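# Place phone on comic, laptop on its stand

## Task

Put the phone down flat so that all of it rests on the comic book. Put the laptop, shut, onto the laptop stand with its top face upward and one of its long edges resting against the stand's lips. At the end, neither gripper may be in contact with the phone or the laptop.

## Robot and tools

ROBOT AND FRAME. Two arms, left_arm and right_arm, each ending in a parallel gripper. Everything uses the scene frame. Its origin sits at table-top height, halfway between the two nominal arm bases. +x points out over the table, +y points toward left_arm, and +z points up. The side names are not image sides. Calibrated bases: left_arm at (+0.031, +0.243, 0) m and right_arm at (-0.029, -0.309, 0) m, each turned only slightly about z. A gripper's fingers extend along its own +z axis and close along its y axis. end_effector_position is the spot between the pads, about 1 cm short of the fingertips. Reported poses can be off by a few centimetres, more at long reach.

ROW FORMAT. Both motion tools use a row of 14 numbers, each in [-1, 1], and both arms are always included. The first 7 are for left_arm: dx, dy, dz, rx, ry, rz, opening. The next 7 are the same for right_arm. dx, dy, dz are offsets along the scene axes, and 1.0 equals 0.6 m. rx, ry, rz form one rotation vector, and 1.0 equals 180 degrees, turning about the Hand target's position. These six are offsets counted from that arm's Hand target as it was when the action or move began. They are not poses. A dx, dy, dz with total length above 1.0 may be shortened along its line. Opening is absolute: +1 is fully open (0.094 m) and -1 is closed. All six pose numbers at 0 re-commands the current Hand target. Opening 0 is a real command (half open), so to keep a gripper as it is, repeat its present opening.

execute_actions: actions is a list of actions. Each action is a table of up to 15 rows, and each row is one 1/30 s step. A shorter table repeats its last row until the 15 steps are done. Every row counts from the action's starting Hand target, not from the previous row. Repeating an offset in a new action moves the arm further. An empty list just returns state and images. cameras picks which images come back: null or ["all"] returns all, [] returns none, and an unknown name voids the call.

move: target is either one 14-number row or a list of up to 15 rows. Every row is an offset from the same starting Hand targets. Each gripper follows a straight path and turns the short way. speed is the top path speed in m/s, from 0.002 to 4.3, default 0.25; rotation is capped at twice that in rad/s. It can be one value or one per target. blend, in metres, rounds the corners at intermediate targets. opening_speed ramps openings per second on the -1 to 1 scale, minimum 0.2; use it to close gently. blocking=false returns after about 0.5 s while the move continues. A move does not avoid obstacles or the other arm, and the grippers can lag, stray or overshoot speed. Keep paths away from an arm's own base, because passing near it can flip the shoulder. The result adds a move: line giving the ending (done, off_target, moving, held, fault) and any limits (paced = pose clipped, held = steps withheld). An arm not named in the ending is done, meaning at rest within 10 mm and 2 degrees. Neither done nor off_target tells you whether there is contact.

wait: seconds from 0 to 10; the arms keep their last commands. stop: brakes a running move, which needs some distance. zoom_image: camera is cam_head_left or cam_head_right (both 896x504). region is [x0, y0, x1, y1] in pixels from the top-left, at most 504 by 504, and it uses the latest image. finished_scene: give the current scene's number once the goal holds. This cannot be undone.

RESULT FIELDS. Hand target is the last commanded pose after clipping, and the next offsets start from it. The gripper often stops a few centimetres short because of friction or load. Waiting does not close that gap; send the missing distance as an offset. Each step, orientation commands are clipped to within 40 degrees of the measured one. grip_measured is the finger opening on the -1 to 1 scale. It reads slightly wide when empty and up to about 3 mm narrow on a squeezed hard part. It follows the command right into full force, so it shows no stop at contact. To release, command an opening well above it. grip_effort_nm is the gripper motor's effort (negative means closing). It carries an offset and does not prove a grasp. Joint torques include the arm's own weight; numbers 3 and 4 wrap at ±28 N m. Joint velocities marked within noise means that arm is still. Tool commands shows the present commands.

CAUTIONS. Nothing may fall off the table or be left off it. Avoid drops, releasing moving parts, fast impacts and heavy pushes. Faster moves hit harder, and targets far past a contact press harder. A blocked arm keeps pushing until it is commanded back past its gripper. Never let the grippers, wrists or arms touch each other, including closing one gripper on the other's fingers. Loose objects may get small outside nudges, so check before finishing. Holding loads, staying stretched or pushing at unreachable poses heats motors. A MOTOR HOT line appears at 85 °C, and at 100 °C that arm drops and stops for 30 to 60 s or more. Any arm stop is costly.

Each tool is called after ">>>" as name(argument=value, ...), one argument or row to a line, values as JSON.

## Session

>>> execute_actions(
  actions=[],
)

Scene clock: 0.00 s.
left_arm: end_effector_position=(+0.4918, +0.7722, +0.2721) grip_measured=+1.000 grip_effort_nm=n/a end_effector_quat_wxyz=(+0.538, +0.343, +0.763, +0.102) | right_arm: end_effector_position=(+0.0818, -0.5453, +0.1553) grip_measured=+1.000 grip_effort_nm=n/a end_effector_quat_wxyz=(-0.017, +0.931, +0.365, +0.017)
Joint positions: left_arm=[1.048 1.958 1.826 -0.907 1.087 1.594 0.094] | right_arm=[-1.159 1.066 0.823 -1.361 -0.035 1.239 0.094]
Joint velocities: within noise
Joint torques (N m): no reading
Motor temperatures (°C): left_arm=[23 25 27 24 28 25 28] | right_arm=[27 30 27 25 24 24 25]
Heat: left arm: hottest wrist yaw 28 °C; right arm: hottest shoulder 30 °C.
Hand target: left_arm +0.4940, +0.7762, +0.2939; +0.539, +0.352, +0.755, +0.121 | right_arm +0.0850, -0.5526, +0.1636; -0.006, +0.931, +0.366, +0.017
Tool commands: left_gripper/opening=+1.0 right_gripper/opening=+1.0

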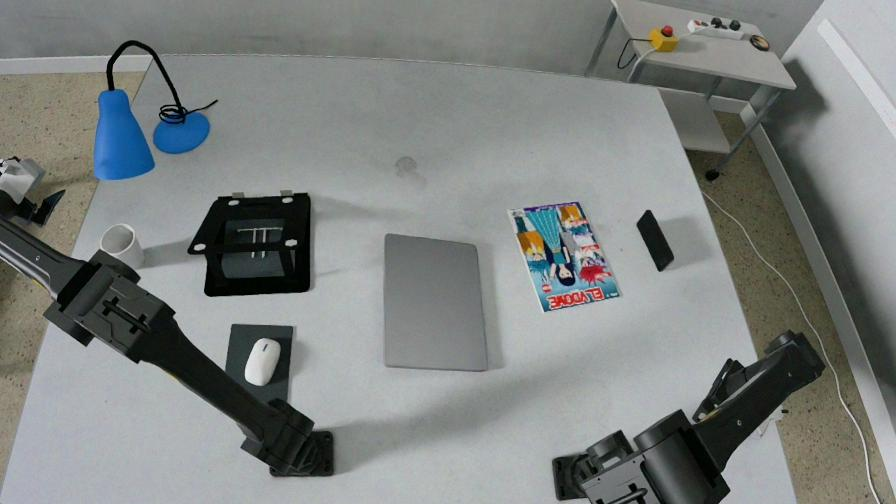

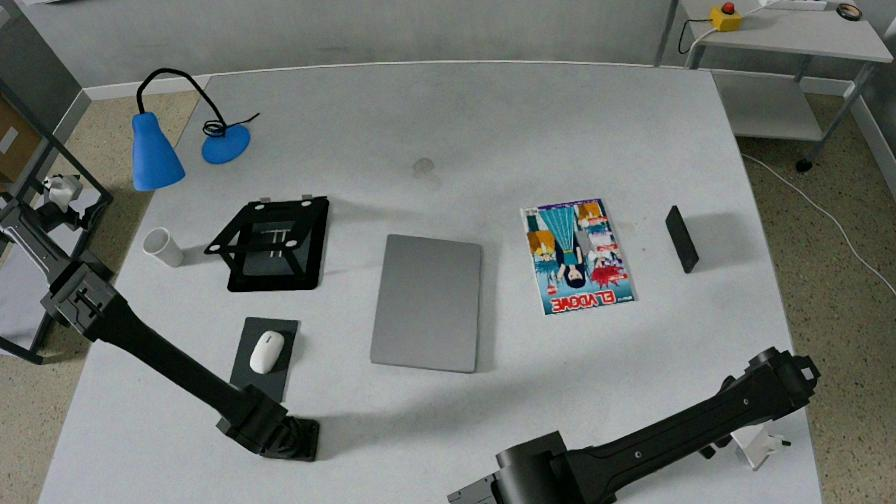

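>>> zoom_image(
  camera="cam_head_left",
  region=[170, 170, 350, 310],
)

>>> zoom_image(
  camera="cam_head_right",
  region=[190, 170, 370, 310],
)

>>> zoom_image(
  camera="cam_head_right",
  region=[500, 180, 720, 330],
)

>>> zoom_image(
  camera="cam_head_right",
  region=[350, 220, 510, 390],
)

>>> zoom_image(
  camera="cam_head_left",
  region=[490, 180, 710, 330],
)

Scaled by 2.800.

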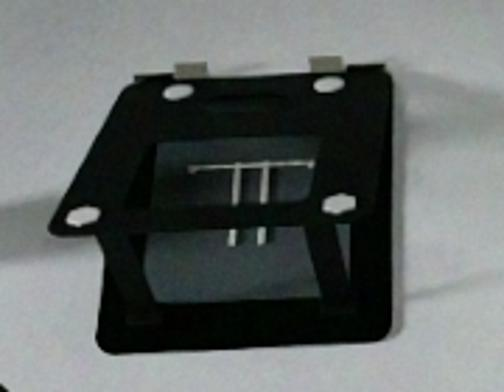

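Scaled by 2.800.

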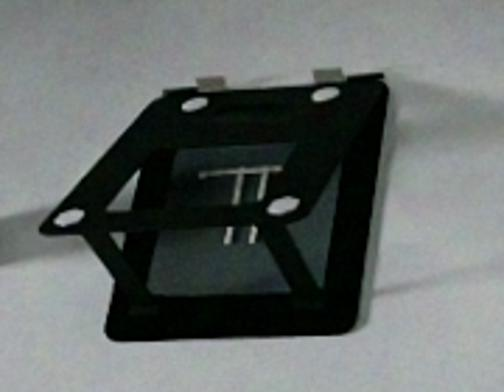

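Scaled by 2.291.

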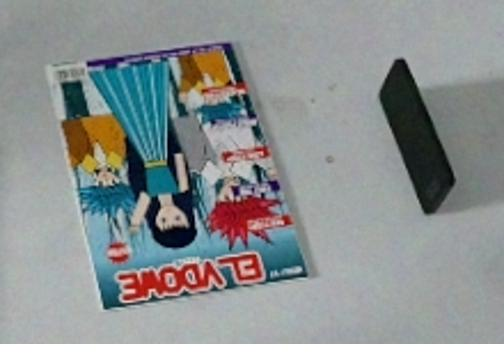

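Scaled by 2.965.

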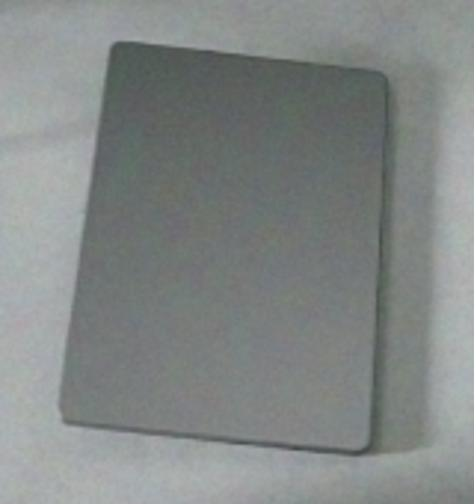

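Scaled by 2.291.

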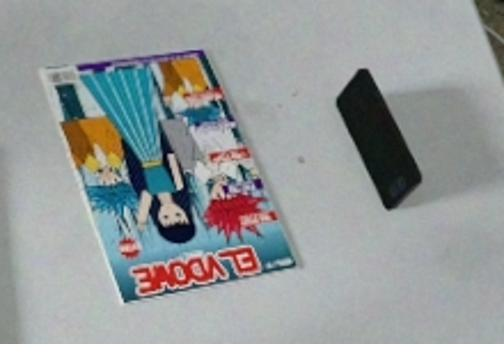

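>>> move(
  target=[-0.24,-0.793,0.03,0.444,0.0995,-0.622,1,0.442,0.421,0.144,0,0,-0.239,1],
  speed=0.35,
)

Scene clock: 32.33 s.
left_arm: end_effector_position=(+0.3426, +0.3045, +0.2968) grip_measured=+1.000 grip_effort_nm=0.017 end_effector_quat_wxyz=(-0.249, +0.854, +0.439, +0.125) | right_arm: end_effector_position=(+0.3331, -0.3010, +0.2367) grip_measured=+1.000 grip_effort_nm=-0.012 end_effector_quat_wxyz=(-0.259, +0.887, +0.377, +0.064)
Joint positions: left_arm=[-0.127 1.173 1.203 -1.67 -0.561 2.075 0.094] | right_arm=[-0.214 1.395 1.245 -1.633 -0.5 2.075 0.094]
Joint velocities: within noise
Joint torques (N m): left_arm=[-2.14 -8.82 13.85 -0.28 -0.45 0.07] | right_arm=[1.14 -10.93 12.16 -0.58 -0.29 0.25]
Motor temperatures (°C): left_arm=[23 29 30 24 28 24 27] | right_arm=[27 30 34 25 24 24 25]
Heat: left arm: hottest elbow 30 °C; right arm: hottest elbow 34 °C.
Hand target: left_arm +0.3501, +0.3004, +0.3120; -0.093, +0.981, +0.166, +0.047 | right_arm +0.3502, -0.3001, +0.2499; -0.072, +0.991, +0.105, +0.032
Off the commanded pose: left_arm 0.017 m, 63 deg; orientation clipped | right_arm 0.022 m, 55 deg; orientation clipped.
joint sent to its limit (left arm) — joint 4 (wrist pitch), lower limit; joint 6 (wrist roll), upper limit. The joint targets are off in orientation, not in position.
joint sent to its limit (right arm) — joint 6 (wrist roll), upper limit. The joint targets are off in orientation, not in position.
move: off_target (left_arm, right_arm); limits=paced

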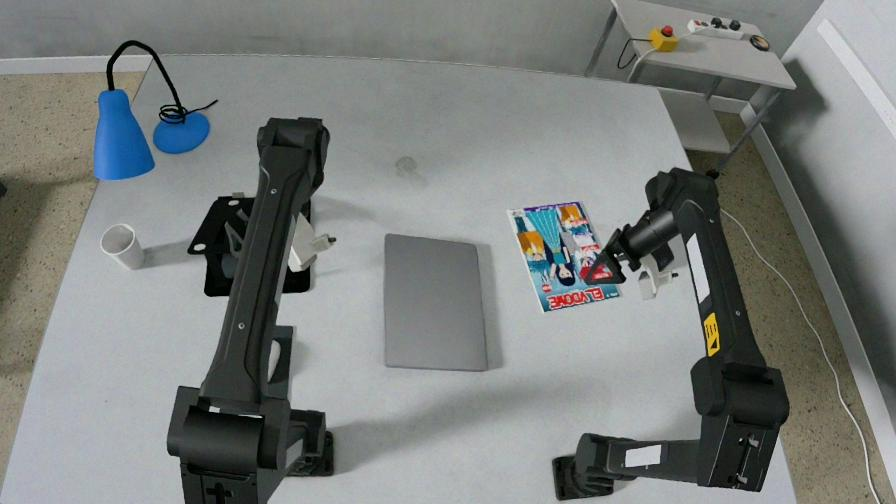

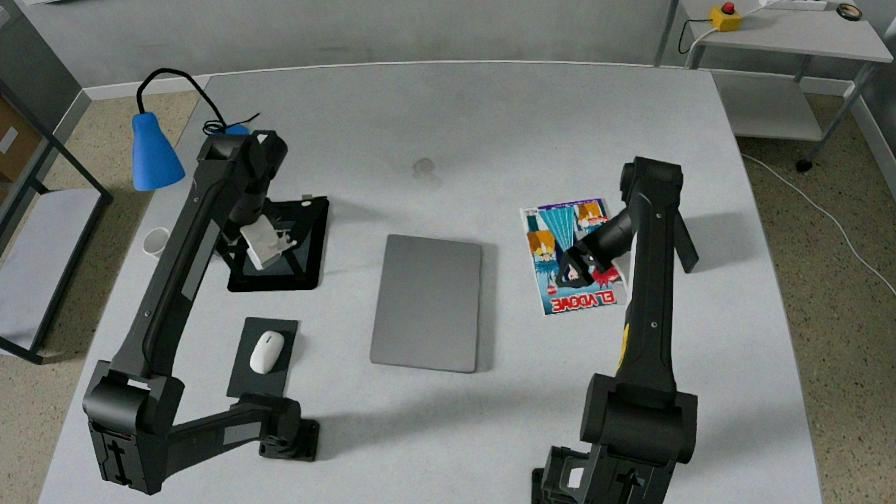

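>>> move(
  target=[0,-0.3,0,-0.043,-0.084,0.89,1,0,0,0,-0.03,-0.067,0.93,1],
  speed=0.6,
)

Scene clock: 40.93 s.
left_arm: end_effector_position=(+0.3371, +0.1299, +0.2877) grip_measured=+1.000 grip_effort_nm=-0.007 end_effector_quat_wxyz=(-0.015, -0.004, +1.000, +0.003) | right_arm: end_effector_position=(+0.3524, -0.3021, +0.2518) grip_measured=+1.000 grip_effort_nm=-0.027 end_effector_quat_wxyz=(-0.003, +0.006, +1.000, -0.002)
Joint positions: left_arm=[-0.377 1.213 1.283 -1.67 0.005 -0.357 0.094] | right_arm=[0.017 1.34 1.3 -1.538 0.004 0.034 0.094]
Joint velocities: within noise
Joint torques (N m): left_arm=[-2.37 -8.47 17.01 -0.18 -0.13 -0.04] | right_arm=[0.85 -13.16 7.34 0.5 -0.04 0.09]
Motor temperatures (°C): left_arm=[23 28 31 24 28 24 27] | right_arm=[27 31 35 25 24 24 25]
Heat: left arm: hottest elbow 31 °C; right arm: hottest elbow 35 °C.
Hand target: left_arm +0.3499, +0.1203, +0.3119; +0.000, -0.001, +1.000, -0.001 | right_arm +0.3504, -0.3002, +0.2499; +0.000, +0.000, +1.000, -0.001
Off the commanded pose: left_arm 0.029 m, 2 deg | right_arm 0.004 m, 1 deg.
joint sent to its limit (left arm) — joint 4 (wrist pitch), lower limit. The joint targets still meet the commanded pose.
move: off_target (left_arm)

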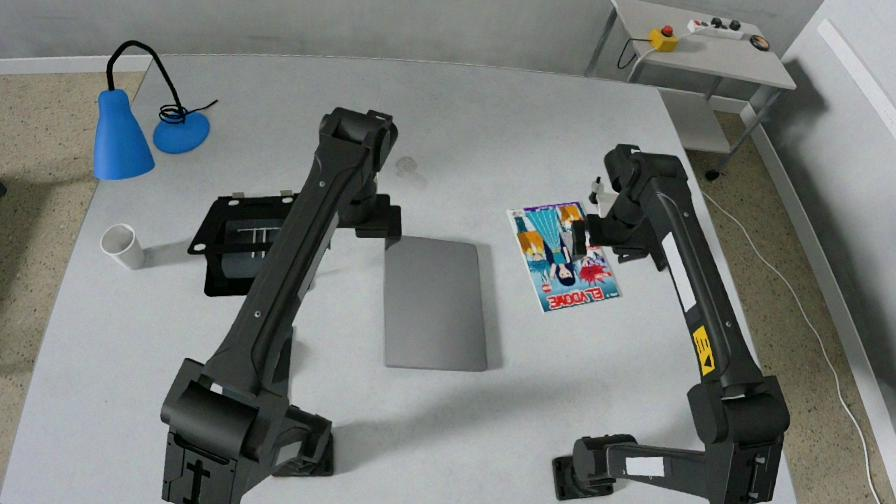

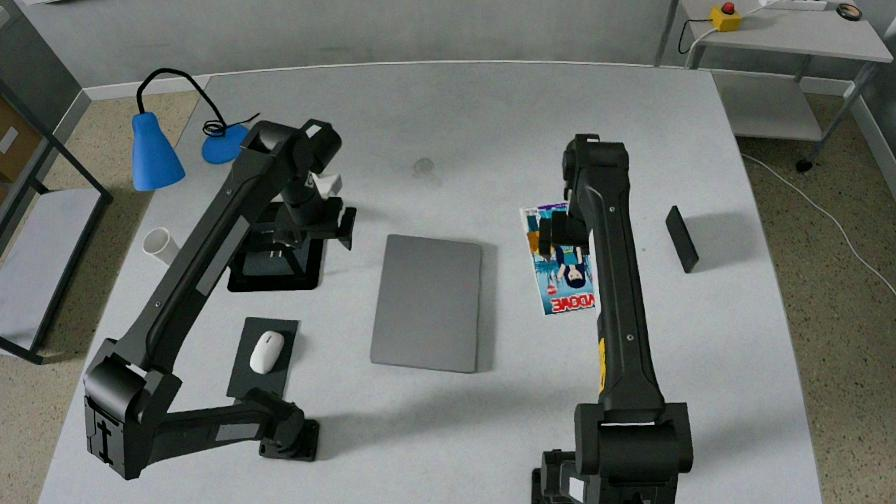

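>>> move(
  target=[-0.08,0.13,-0.3,0,0,0,-1,-0.08,0,-0.3,0,0,0,-1],
  speed=0.3,
)

>>> zoom_image(
  camera="cam_head_left",
  region=[160, 150, 400, 310],
)

>>> zoom_image(
  camera="cam_head_right",
  region=[200, 150, 440, 310],
)

>>> zoom_image(
  camera="cam_head_left",
  region=[480, 170, 720, 330],
)

>>> zoom_image(
  camera="cam_head_right",
  region=[480, 170, 720, 330],
)

Scene clock: 49.77 s.
left_arm: end_effector_position=(+0.3018, +0.1946, +0.1313) grip_measured=-0.981 grip_effort_nm=-0.994 end_effector_quat_wxyz=(-0.009, +0.001, +1.000, +0.002) | right_arm: end_effector_position=(+0.3054, -0.3031, +0.0804) grip_measured=-0.991 grip_effort_nm=-0.491 end_effector_quat_wxyz=(+0.010, +0.006, +1.000, -0.001)
Joint positions: left_arm=[-0.204 1.12 0.795 -1.264 -0.002 -0.172 0.001] | right_arm=[0.017 1.325 0.816 -1.041 0.003 0.033 0]
Joint velocities: within noise
Joint torques (N m): left_arm=[0.03 -8.23 8.99 0.65 0.11 0.12] | right_arm=[1.14 -9 6.43 0.54 -0.03 0.12]
Motor temperatures (°C): left_arm=[23 27 32 24 28 24 27] | right_arm=[27 31 34 25 24 24 25]
Heat: left arm: hottest elbow 32 °C; right arm: hottest elbow 34 °C.
Hand target: left_arm +0.3019, +0.1983, +0.1319; +0.000, -0.002, +1.000, -0.001 | right_arm +0.3023, -0.3001, +0.0700; +0.000, +0.000, +1.000, -0.001
Off the commanded pose: left_arm 0.004 m, 1 deg | right_arm 0.011 m, 1 deg.
move: off_target (right_arm)

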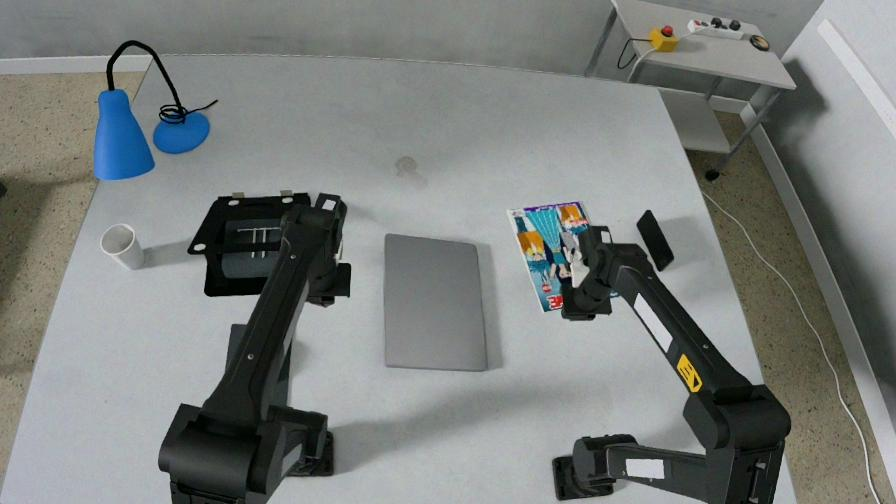

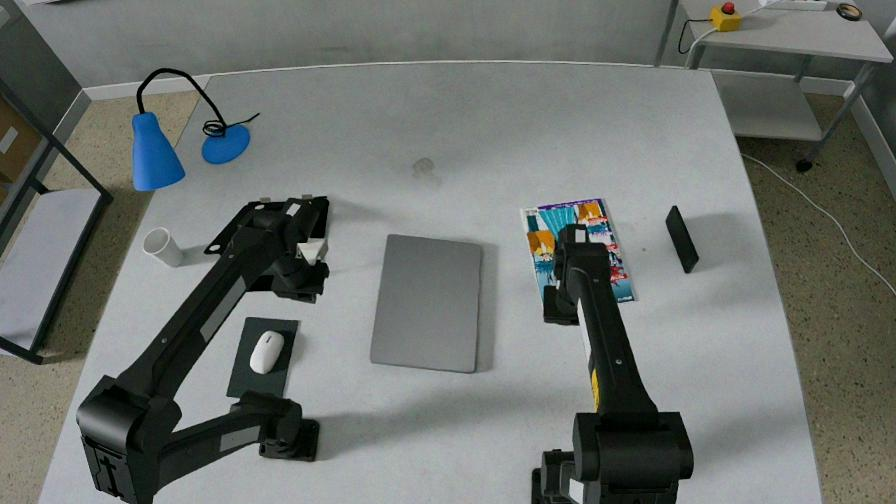

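Scaled by 2.100.

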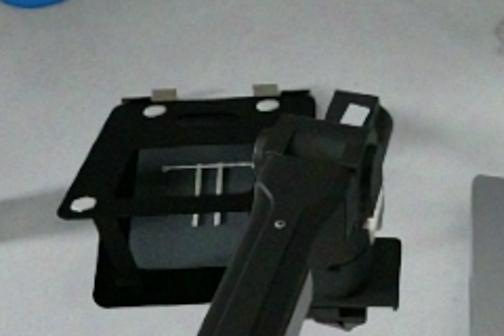

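Scaled by 2.100.

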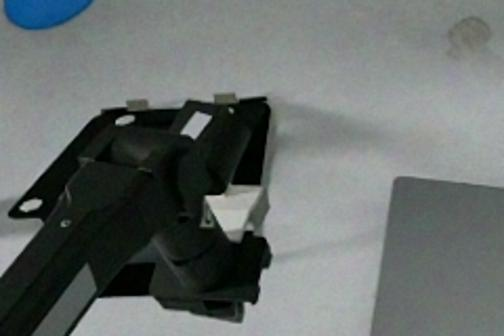

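Scaled by 2.100.

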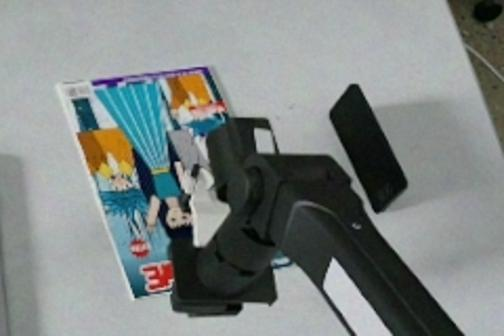

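Scaled by 2.100.

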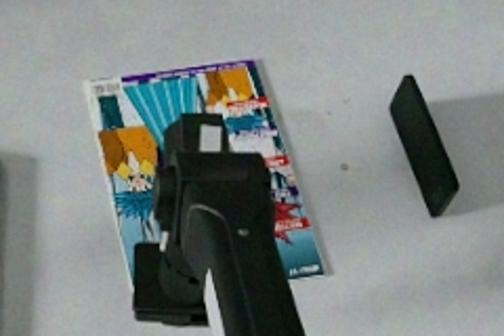

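>>> move(
  target=[0.08,-0.05,-0.13,0,-0.25,0,-1,0.08,0,-0.02,0,-0.25,0,-1],
  speed=0.3,
)

>>> zoom_image(
  camera="cam_head_left",
  region=[200, 170, 400, 330],
)

>>> zoom_image(
  camera="cam_head_right",
  region=[220, 170, 420, 330],
)

>>> zoom_image(
  camera="cam_head_left",
  region=[480, 170, 720, 330],
)

>>> zoom_image(
  camera="cam_head_right",
  region=[480, 170, 720, 330],
)

Scene clock: 61.47 s.
left_arm: end_effector_position=(+0.3521, +0.1722, +0.0581) grip_measured=-0.981 grip_effort_nm=-0.994 end_effector_quat_wxyz=(+0.382, -0.004, +0.924, +0.001) | right_arm: end_effector_position=(+0.3537, -0.3045, +0.0645) grip_measured=-0.991 grip_effort_nm=-0.491 end_effector_quat_wxyz=(+0.385, +0.008, +0.923, -0.001)
Joint positions: left_arm=[-0.372 0.989 0.28 -0.108 -0.246 -0.256 0.001] | right_arm=[0.021 1.157 0.388 -0.011 0.027 0.033 0]
Joint velocities: within noise
Joint torques (N m): left_arm=[-3.02 -3.55 8.38 2.32 -0.28 -0.05] | right_arm=[1.44 -6.48 6.12 1.88 0.11 0.09]
Motor temperatures (°C): left_arm=[23 27 32 24 27 24 28] | right_arm=[27 31 34 25 24 24 25]
Heat: left arm: hottest elbow 32 °C; right arm: hottest elbow 34 °C.
Hand target: left_arm +0.3499, +0.1682, +0.0539; +0.383, -0.001, +0.924, -0.002 | right_arm +0.3503, -0.3000, +0.0581; +0.383, +0.000, +0.924, -0.001
Off the commanded pose: left_arm 0.006 m, 0 deg | right_arm 0.009 m, 1 deg.
move: done

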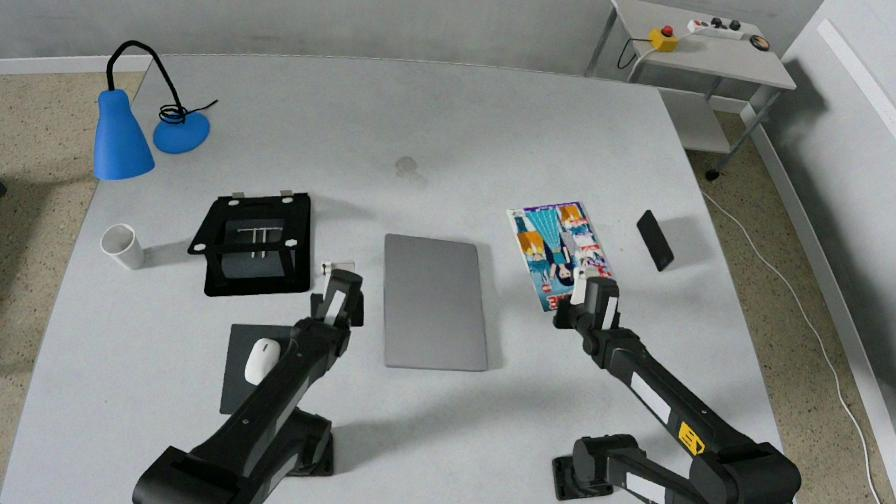

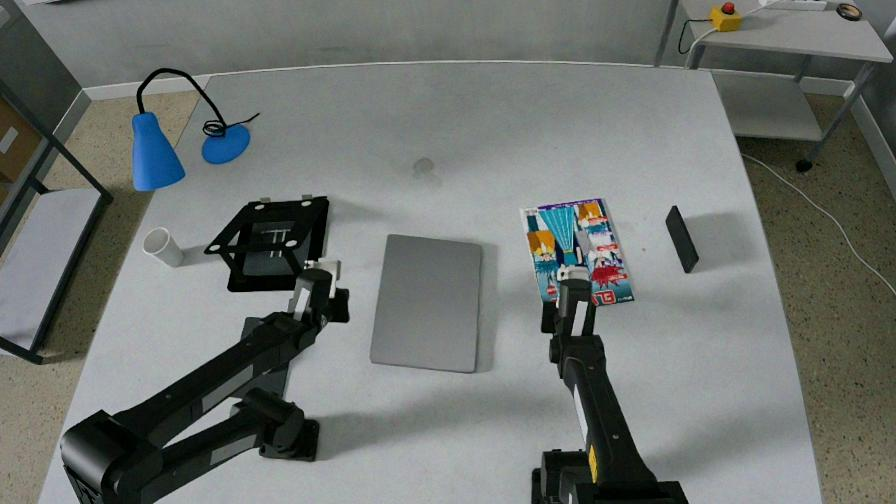

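Scaled by 2.520.

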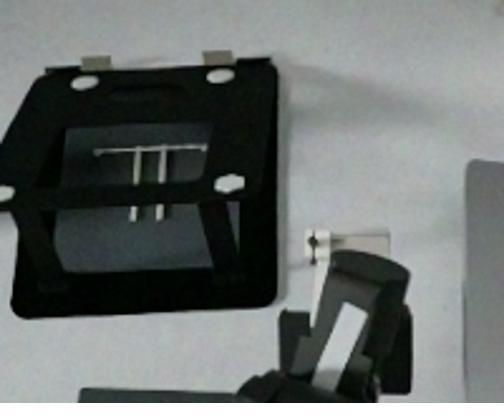

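Scaled by 2.520.

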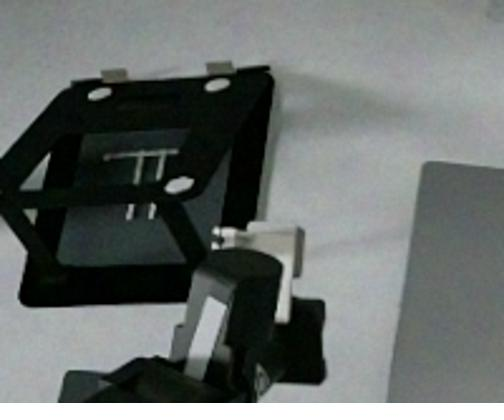

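Scaled by 2.100.

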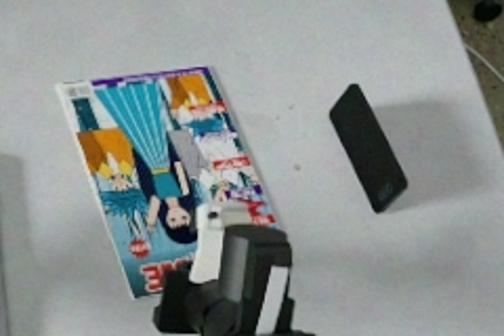

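Scaled by 2.100.

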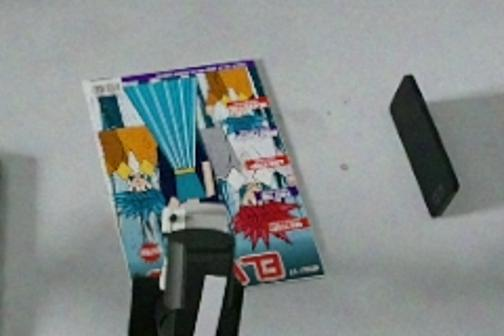

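>>> move(
  target=[0.0,-0.03,0.04,0,-0.19,0,1,0.1,0,0.03,0,-0.19,0,1],
  speed=0.3,
)

>>> zoom_image(
  camera="cam_head_left",
  region=[200, 170, 400, 330],
)

>>> zoom_image(
  camera="cam_head_right",
  region=[220, 170, 420, 330],
)

>>> zoom_image(
  camera="cam_head_left",
  region=[480, 170, 720, 330],
)

>>> zoom_image(
  camera="cam_head_right",
  region=[480, 170, 720, 330],
)

Scene clock: 69.23 s.
left_arm: end_effector_position=(+0.3541, +0.1530, +0.0782) grip_measured=+0.998 grip_effort_nm=0.134 end_effector_quat_wxyz=(+0.636, -0.008, +0.772, +0.000) | right_arm: end_effector_position=(+0.4130, -0.3046, +0.0820) grip_measured=+0.999 grip_effort_nm=0.066 end_effector_quat_wxyz=(+0.640, +0.007, +0.768, -0.001)
Joint positions: left_arm=[-0.567 1.565 0.042 1.299 -0.537 -0.127 0.094] | right_arm=[0.021 1.662 0.286 1.195 0.036 0.014 0.094]
Joint velocities: within noise
Joint torques (N m): left_arm=[-2.43 -6.01 1.58 2.77 -0.23 0.06] | right_arm=[1.26 -8.94 2.58 2.24 0.07 0.08]
Motor temperatures (°C): left_arm=[23 27 32 24 27 24 28] | right_arm=[27 31 33 25 24 24 25]
Heat: left arm: hottest elbow 32 °C; right arm: hottest elbow 33 °C.
Hand target: left_arm +0.3500, +0.1503, +0.0779; +0.638, -0.001, +0.770, -0.002 | right_arm +0.4103, -0.3000, +0.0761; +0.638, +0.000, +0.770, -0.001
Off the commanded pose: left_arm 0.005 m, 1 deg | right_arm 0.008 m, 1 deg.
move: done

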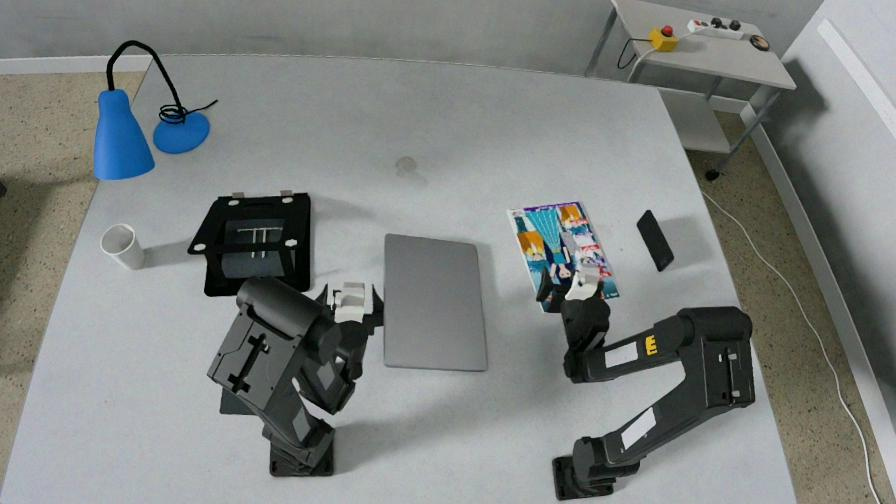

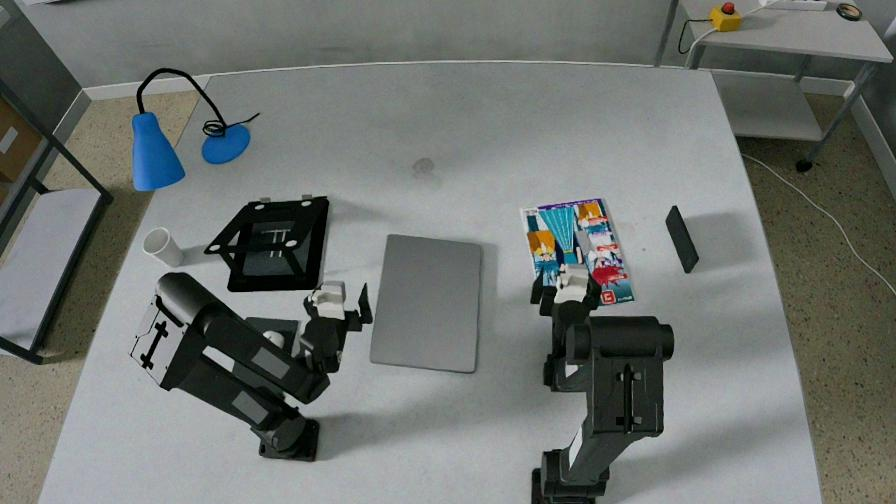

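Scaled by 2.520.

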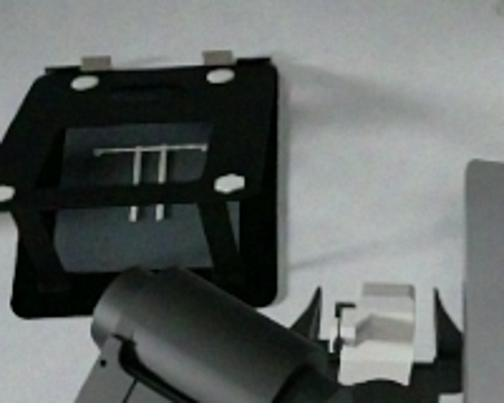

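Scaled by 2.520.

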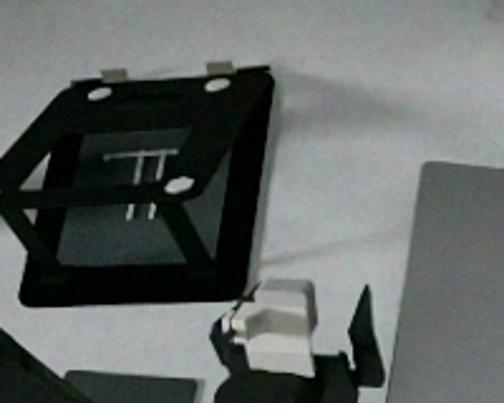

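Scaled by 2.100.

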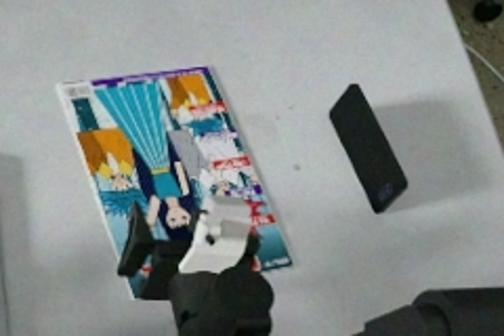

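Scaled by 2.100.

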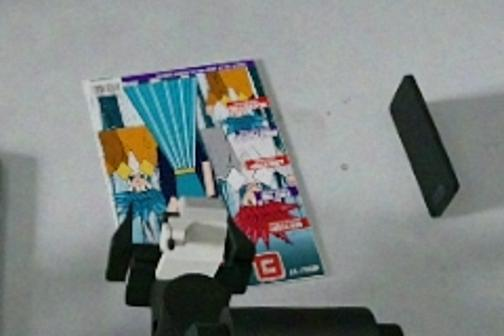

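>>> move(
  target=[0,0,0,0,0,0,1,-0.05,-0.45,0.05,-0.009,0.105,0.055,1],
  speed=0.3,
)

>>> zoom_image(
  camera="cam_head_left",
  region=[580, 190, 740, 330],
)

>>> zoom_image(
  camera="cam_head_right",
  region=[600, 190, 760, 330],
)

Scene clock: 106.77 s.
left_arm: end_effector_position=(+0.3542, +0.1529, +0.0784) grip_measured=+0.998 grip_effort_nm=0.129 end_effector_quat_wxyz=(+0.637, -0.008, +0.771, +0.000) | right_arm: end_effector_position=(+0.3669, -0.5540, +0.0958) grip_measured=+0.999 grip_effort_nm=0.066 end_effector_quat_wxyz=(+0.495, -0.068, +0.865, +0.054)
Joint positions: left_arm=[-0.567 1.567 0.042 1.302 -0.537 -0.126 0.094] | right_arm=[-0.836 1.478 0.673 -0.035 -0.826 -0.656 0.094]
Joint velocities: within noise
Joint torques (N m): left_arm=[-2.61 -5.6 1.68 2.58 -0.22 0.1] | right_arm=[0.44 -10.87 10.37 0.73 -0.28 0.11]
Motor temperatures (°C): left_arm=[23 26 30 24 27 24 27] | right_arm=[27 31 31 25 24 23 25]
Heat: left arm: hottest elbow 30 °C; right arm: hottest shoulder 31 °C.
Hand target: left_arm +0.3500, +0.1503, +0.0780; +0.638, -0.001, +0.770, -0.002 | right_arm +0.3802, -0.5700, +0.1060; +0.500, -0.075, +0.862, +0.043
Off the commanded pose: left_arm 0.005 m, 1 deg | right_arm 0.023 m, 2 deg.
move: off_target (right_arm)

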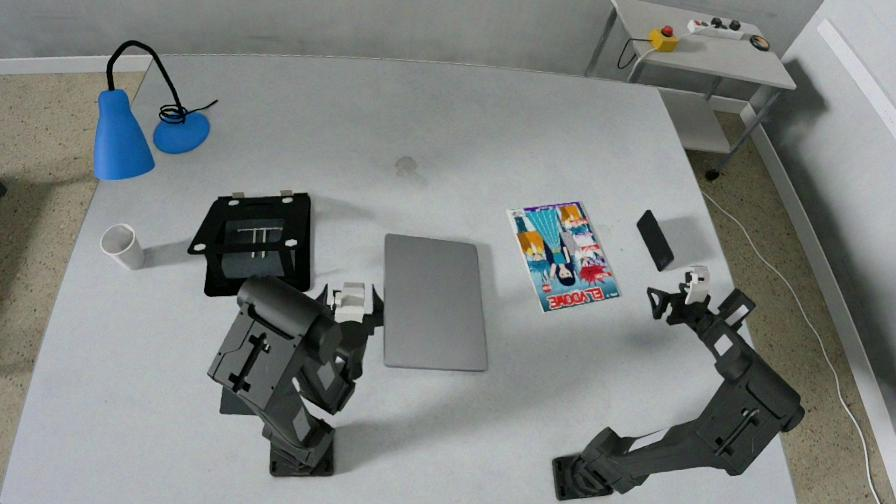

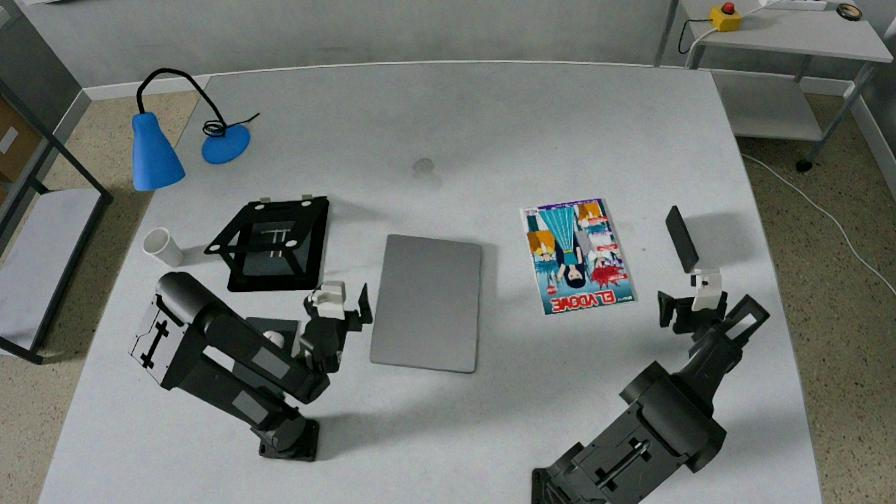

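Scaled by 3.150.

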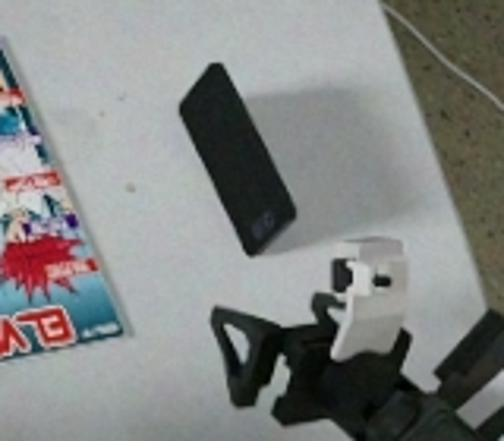

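Scaled by 3.150.

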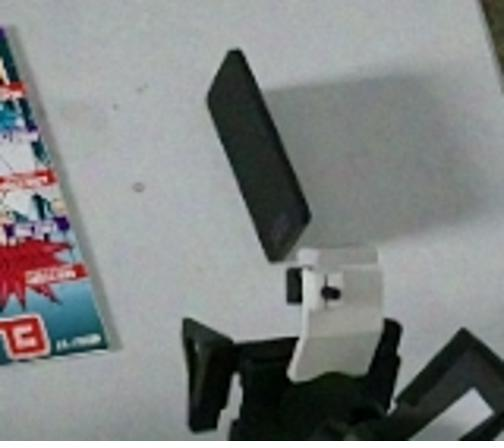

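>>> move(
  target=[0,0,0,0,0,0,1,0.05,-0.092,-0.072,0,0,0,1],
  speed=0.2,
)

>>> zoom_image(
  camera="cam_head_left",
  region=[580, 190, 740, 330],
)

>>> zoom_image(
  camera="cam_head_right",
  region=[600, 190, 760, 330],
)

Scene clock: 115.37 s.
left_arm: end_effector_position=(+0.3542, +0.1529, +0.0784) grip_measured=+0.998 grip_effort_nm=0.129 end_effector_quat_wxyz=(+0.637, -0.008, +0.771, +0.000) | right_arm: end_effector_position=(+0.3975, -0.6049, +0.0542) grip_measured=+0.999 grip_effort_nm=0.061 end_effector_quat_wxyz=(+0.489, -0.066, +0.868, +0.061)
Joint positions: left_arm=[-0.567 1.567 0.042 1.302 -0.537 -0.126 0.094] | right_arm=[-0.864 1.706 0.822 -0.003 -0.844 -0.694 0.094]
Joint velocities: within noise
Joint torques (N m): left_arm=[-2.02 -6.12 1.55 2.58 -0.18 0.06] | right_arm=[-0.09 -14.1 9.36 1.54 -0.43 0.07]
Motor temperatures (°C): left_arm=[23 26 29 24 27 24 27] | right_arm=[27 31 31 25 24 23 25]
Heat: left arm: hottest elbow 29 °C; right arm: hottest shoulder 31 °C.
Hand target: left_arm +0.3500, +0.1503, +0.0780; +0.638, -0.001, +0.770, -0.002 | right_arm +0.4102, -0.6252, +0.0627; +0.500, -0.075, +0.862, +0.043
Off the commanded pose: left_arm 0.005 m, 1 deg | right_arm 0.025 m, 3 deg.
move: off_target (right_arm)

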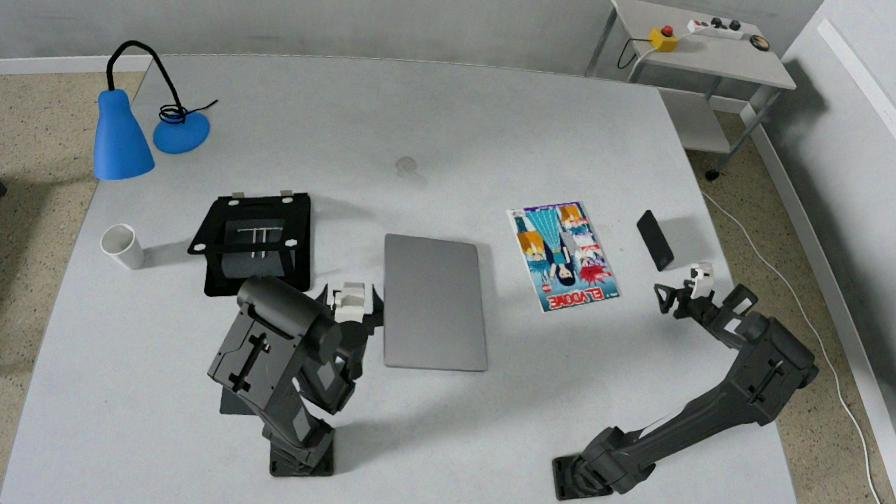

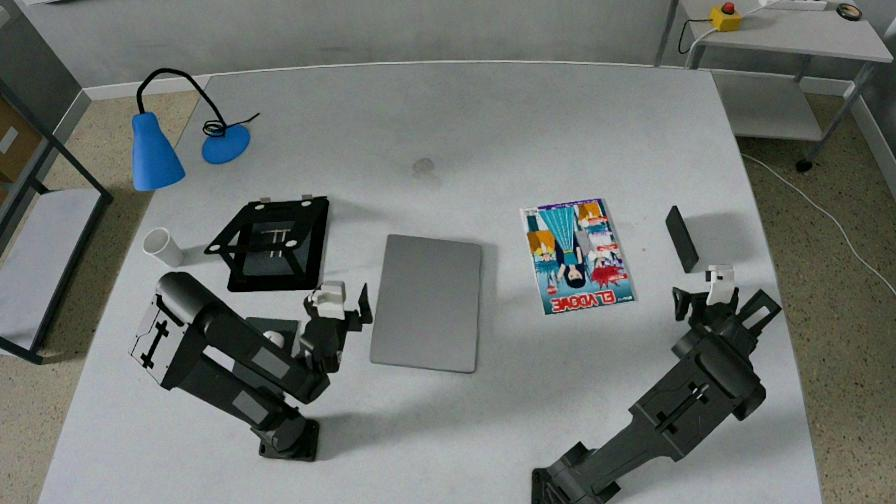

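Scaled by 3.150.

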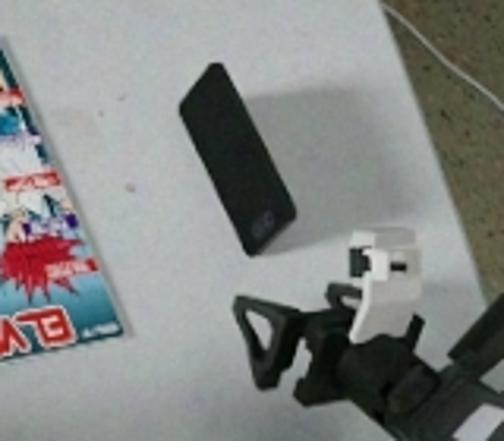

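Scaled by 3.150.

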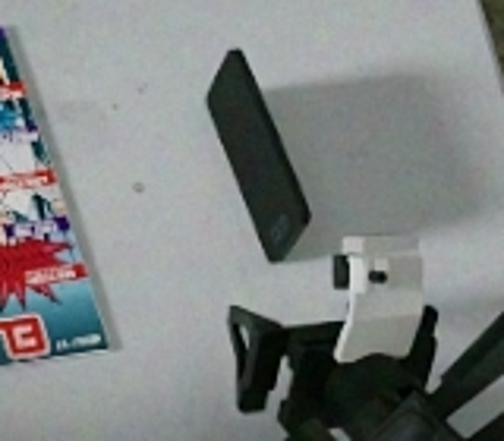

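>>> move(
  target=[0,0,0,0,0,0,1,0.145,-0.004,-0.01,0,0,0,1],
  speed=0.12,
)

>>> zoom_image(
  camera="cam_head_left",
  region=[580, 190, 740, 330],
)

>>> zoom_image(
  camera="cam_head_right",
  region=[600, 190, 760, 330],
)

Scene clock: 121.73 s.
left_arm: end_effector_position=(+0.3542, +0.1530, +0.0783) grip_measured=+0.998 grip_effort_nm=0.129 end_effector_quat_wxyz=(+0.636, -0.008, +0.771, +0.000) | right_arm: end_effector_position=(+0.4772, -0.6170, +0.0509) grip_measured=+0.999 grip_effort_nm=0.066 end_effector_quat_wxyz=(+0.490, -0.067, +0.868, +0.052)
Joint positions: left_arm=[-0.567 1.567 0.042 1.302 -0.537 -0.126 0.094] | right_arm=[-0.754 1.832 0.988 0.056 -0.76 -0.578 0.094]
Joint velocities: within noise
Joint torques (N m): left_arm=[-2.08 -6.59 1.7 2.74 -0.2 0.11] | right_arm=[1.26 -15.97 9.94 1.65 -0.24 0.25]
Motor temperatures (°C): left_arm=[23 26 29 24 27 24 27] | right_arm=[27 31 33 25 24 23 25]
Heat: left arm: hottest elbow 29 °C; right arm: hottest elbow 33 °C.
Hand target: left_arm +0.3500, +0.1503, +0.0779; +0.638, -0.001, +0.770, -0.002 | right_arm +0.4972, -0.6276, +0.0567; +0.500, -0.075, +0.862, +0.043
Off the commanded pose: left_arm 0.005 m, 1 deg | right_arm 0.023 m, 2 deg.
move: off_target (right_arm)

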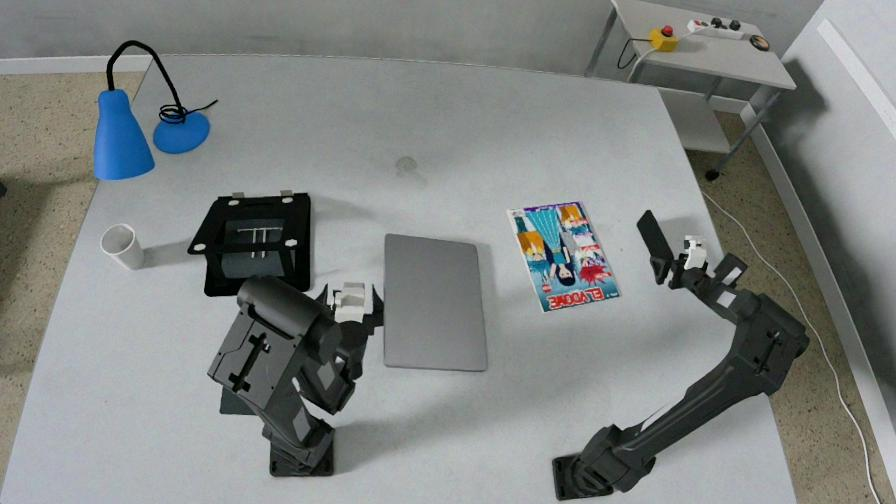

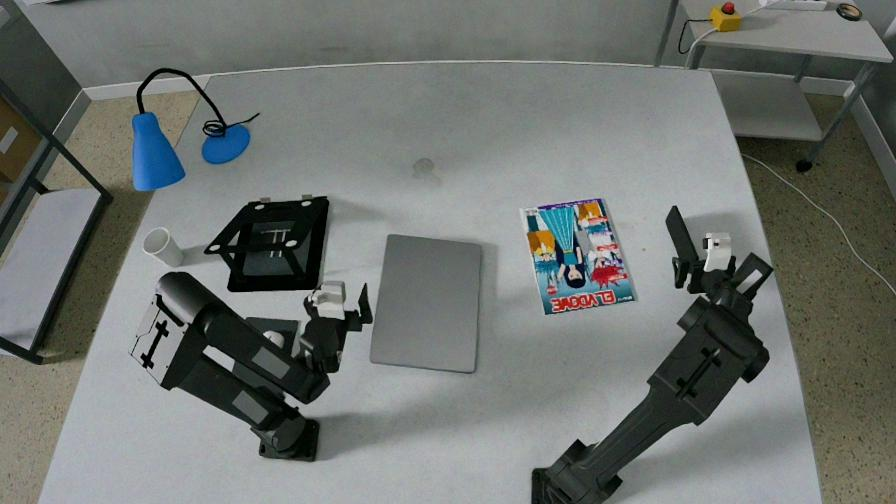

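Scaled by 3.150.

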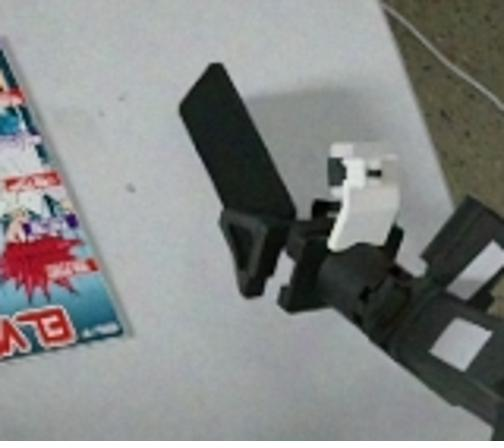

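Scaled by 3.150.

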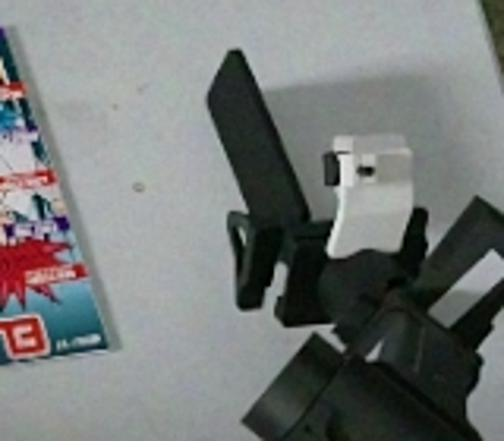

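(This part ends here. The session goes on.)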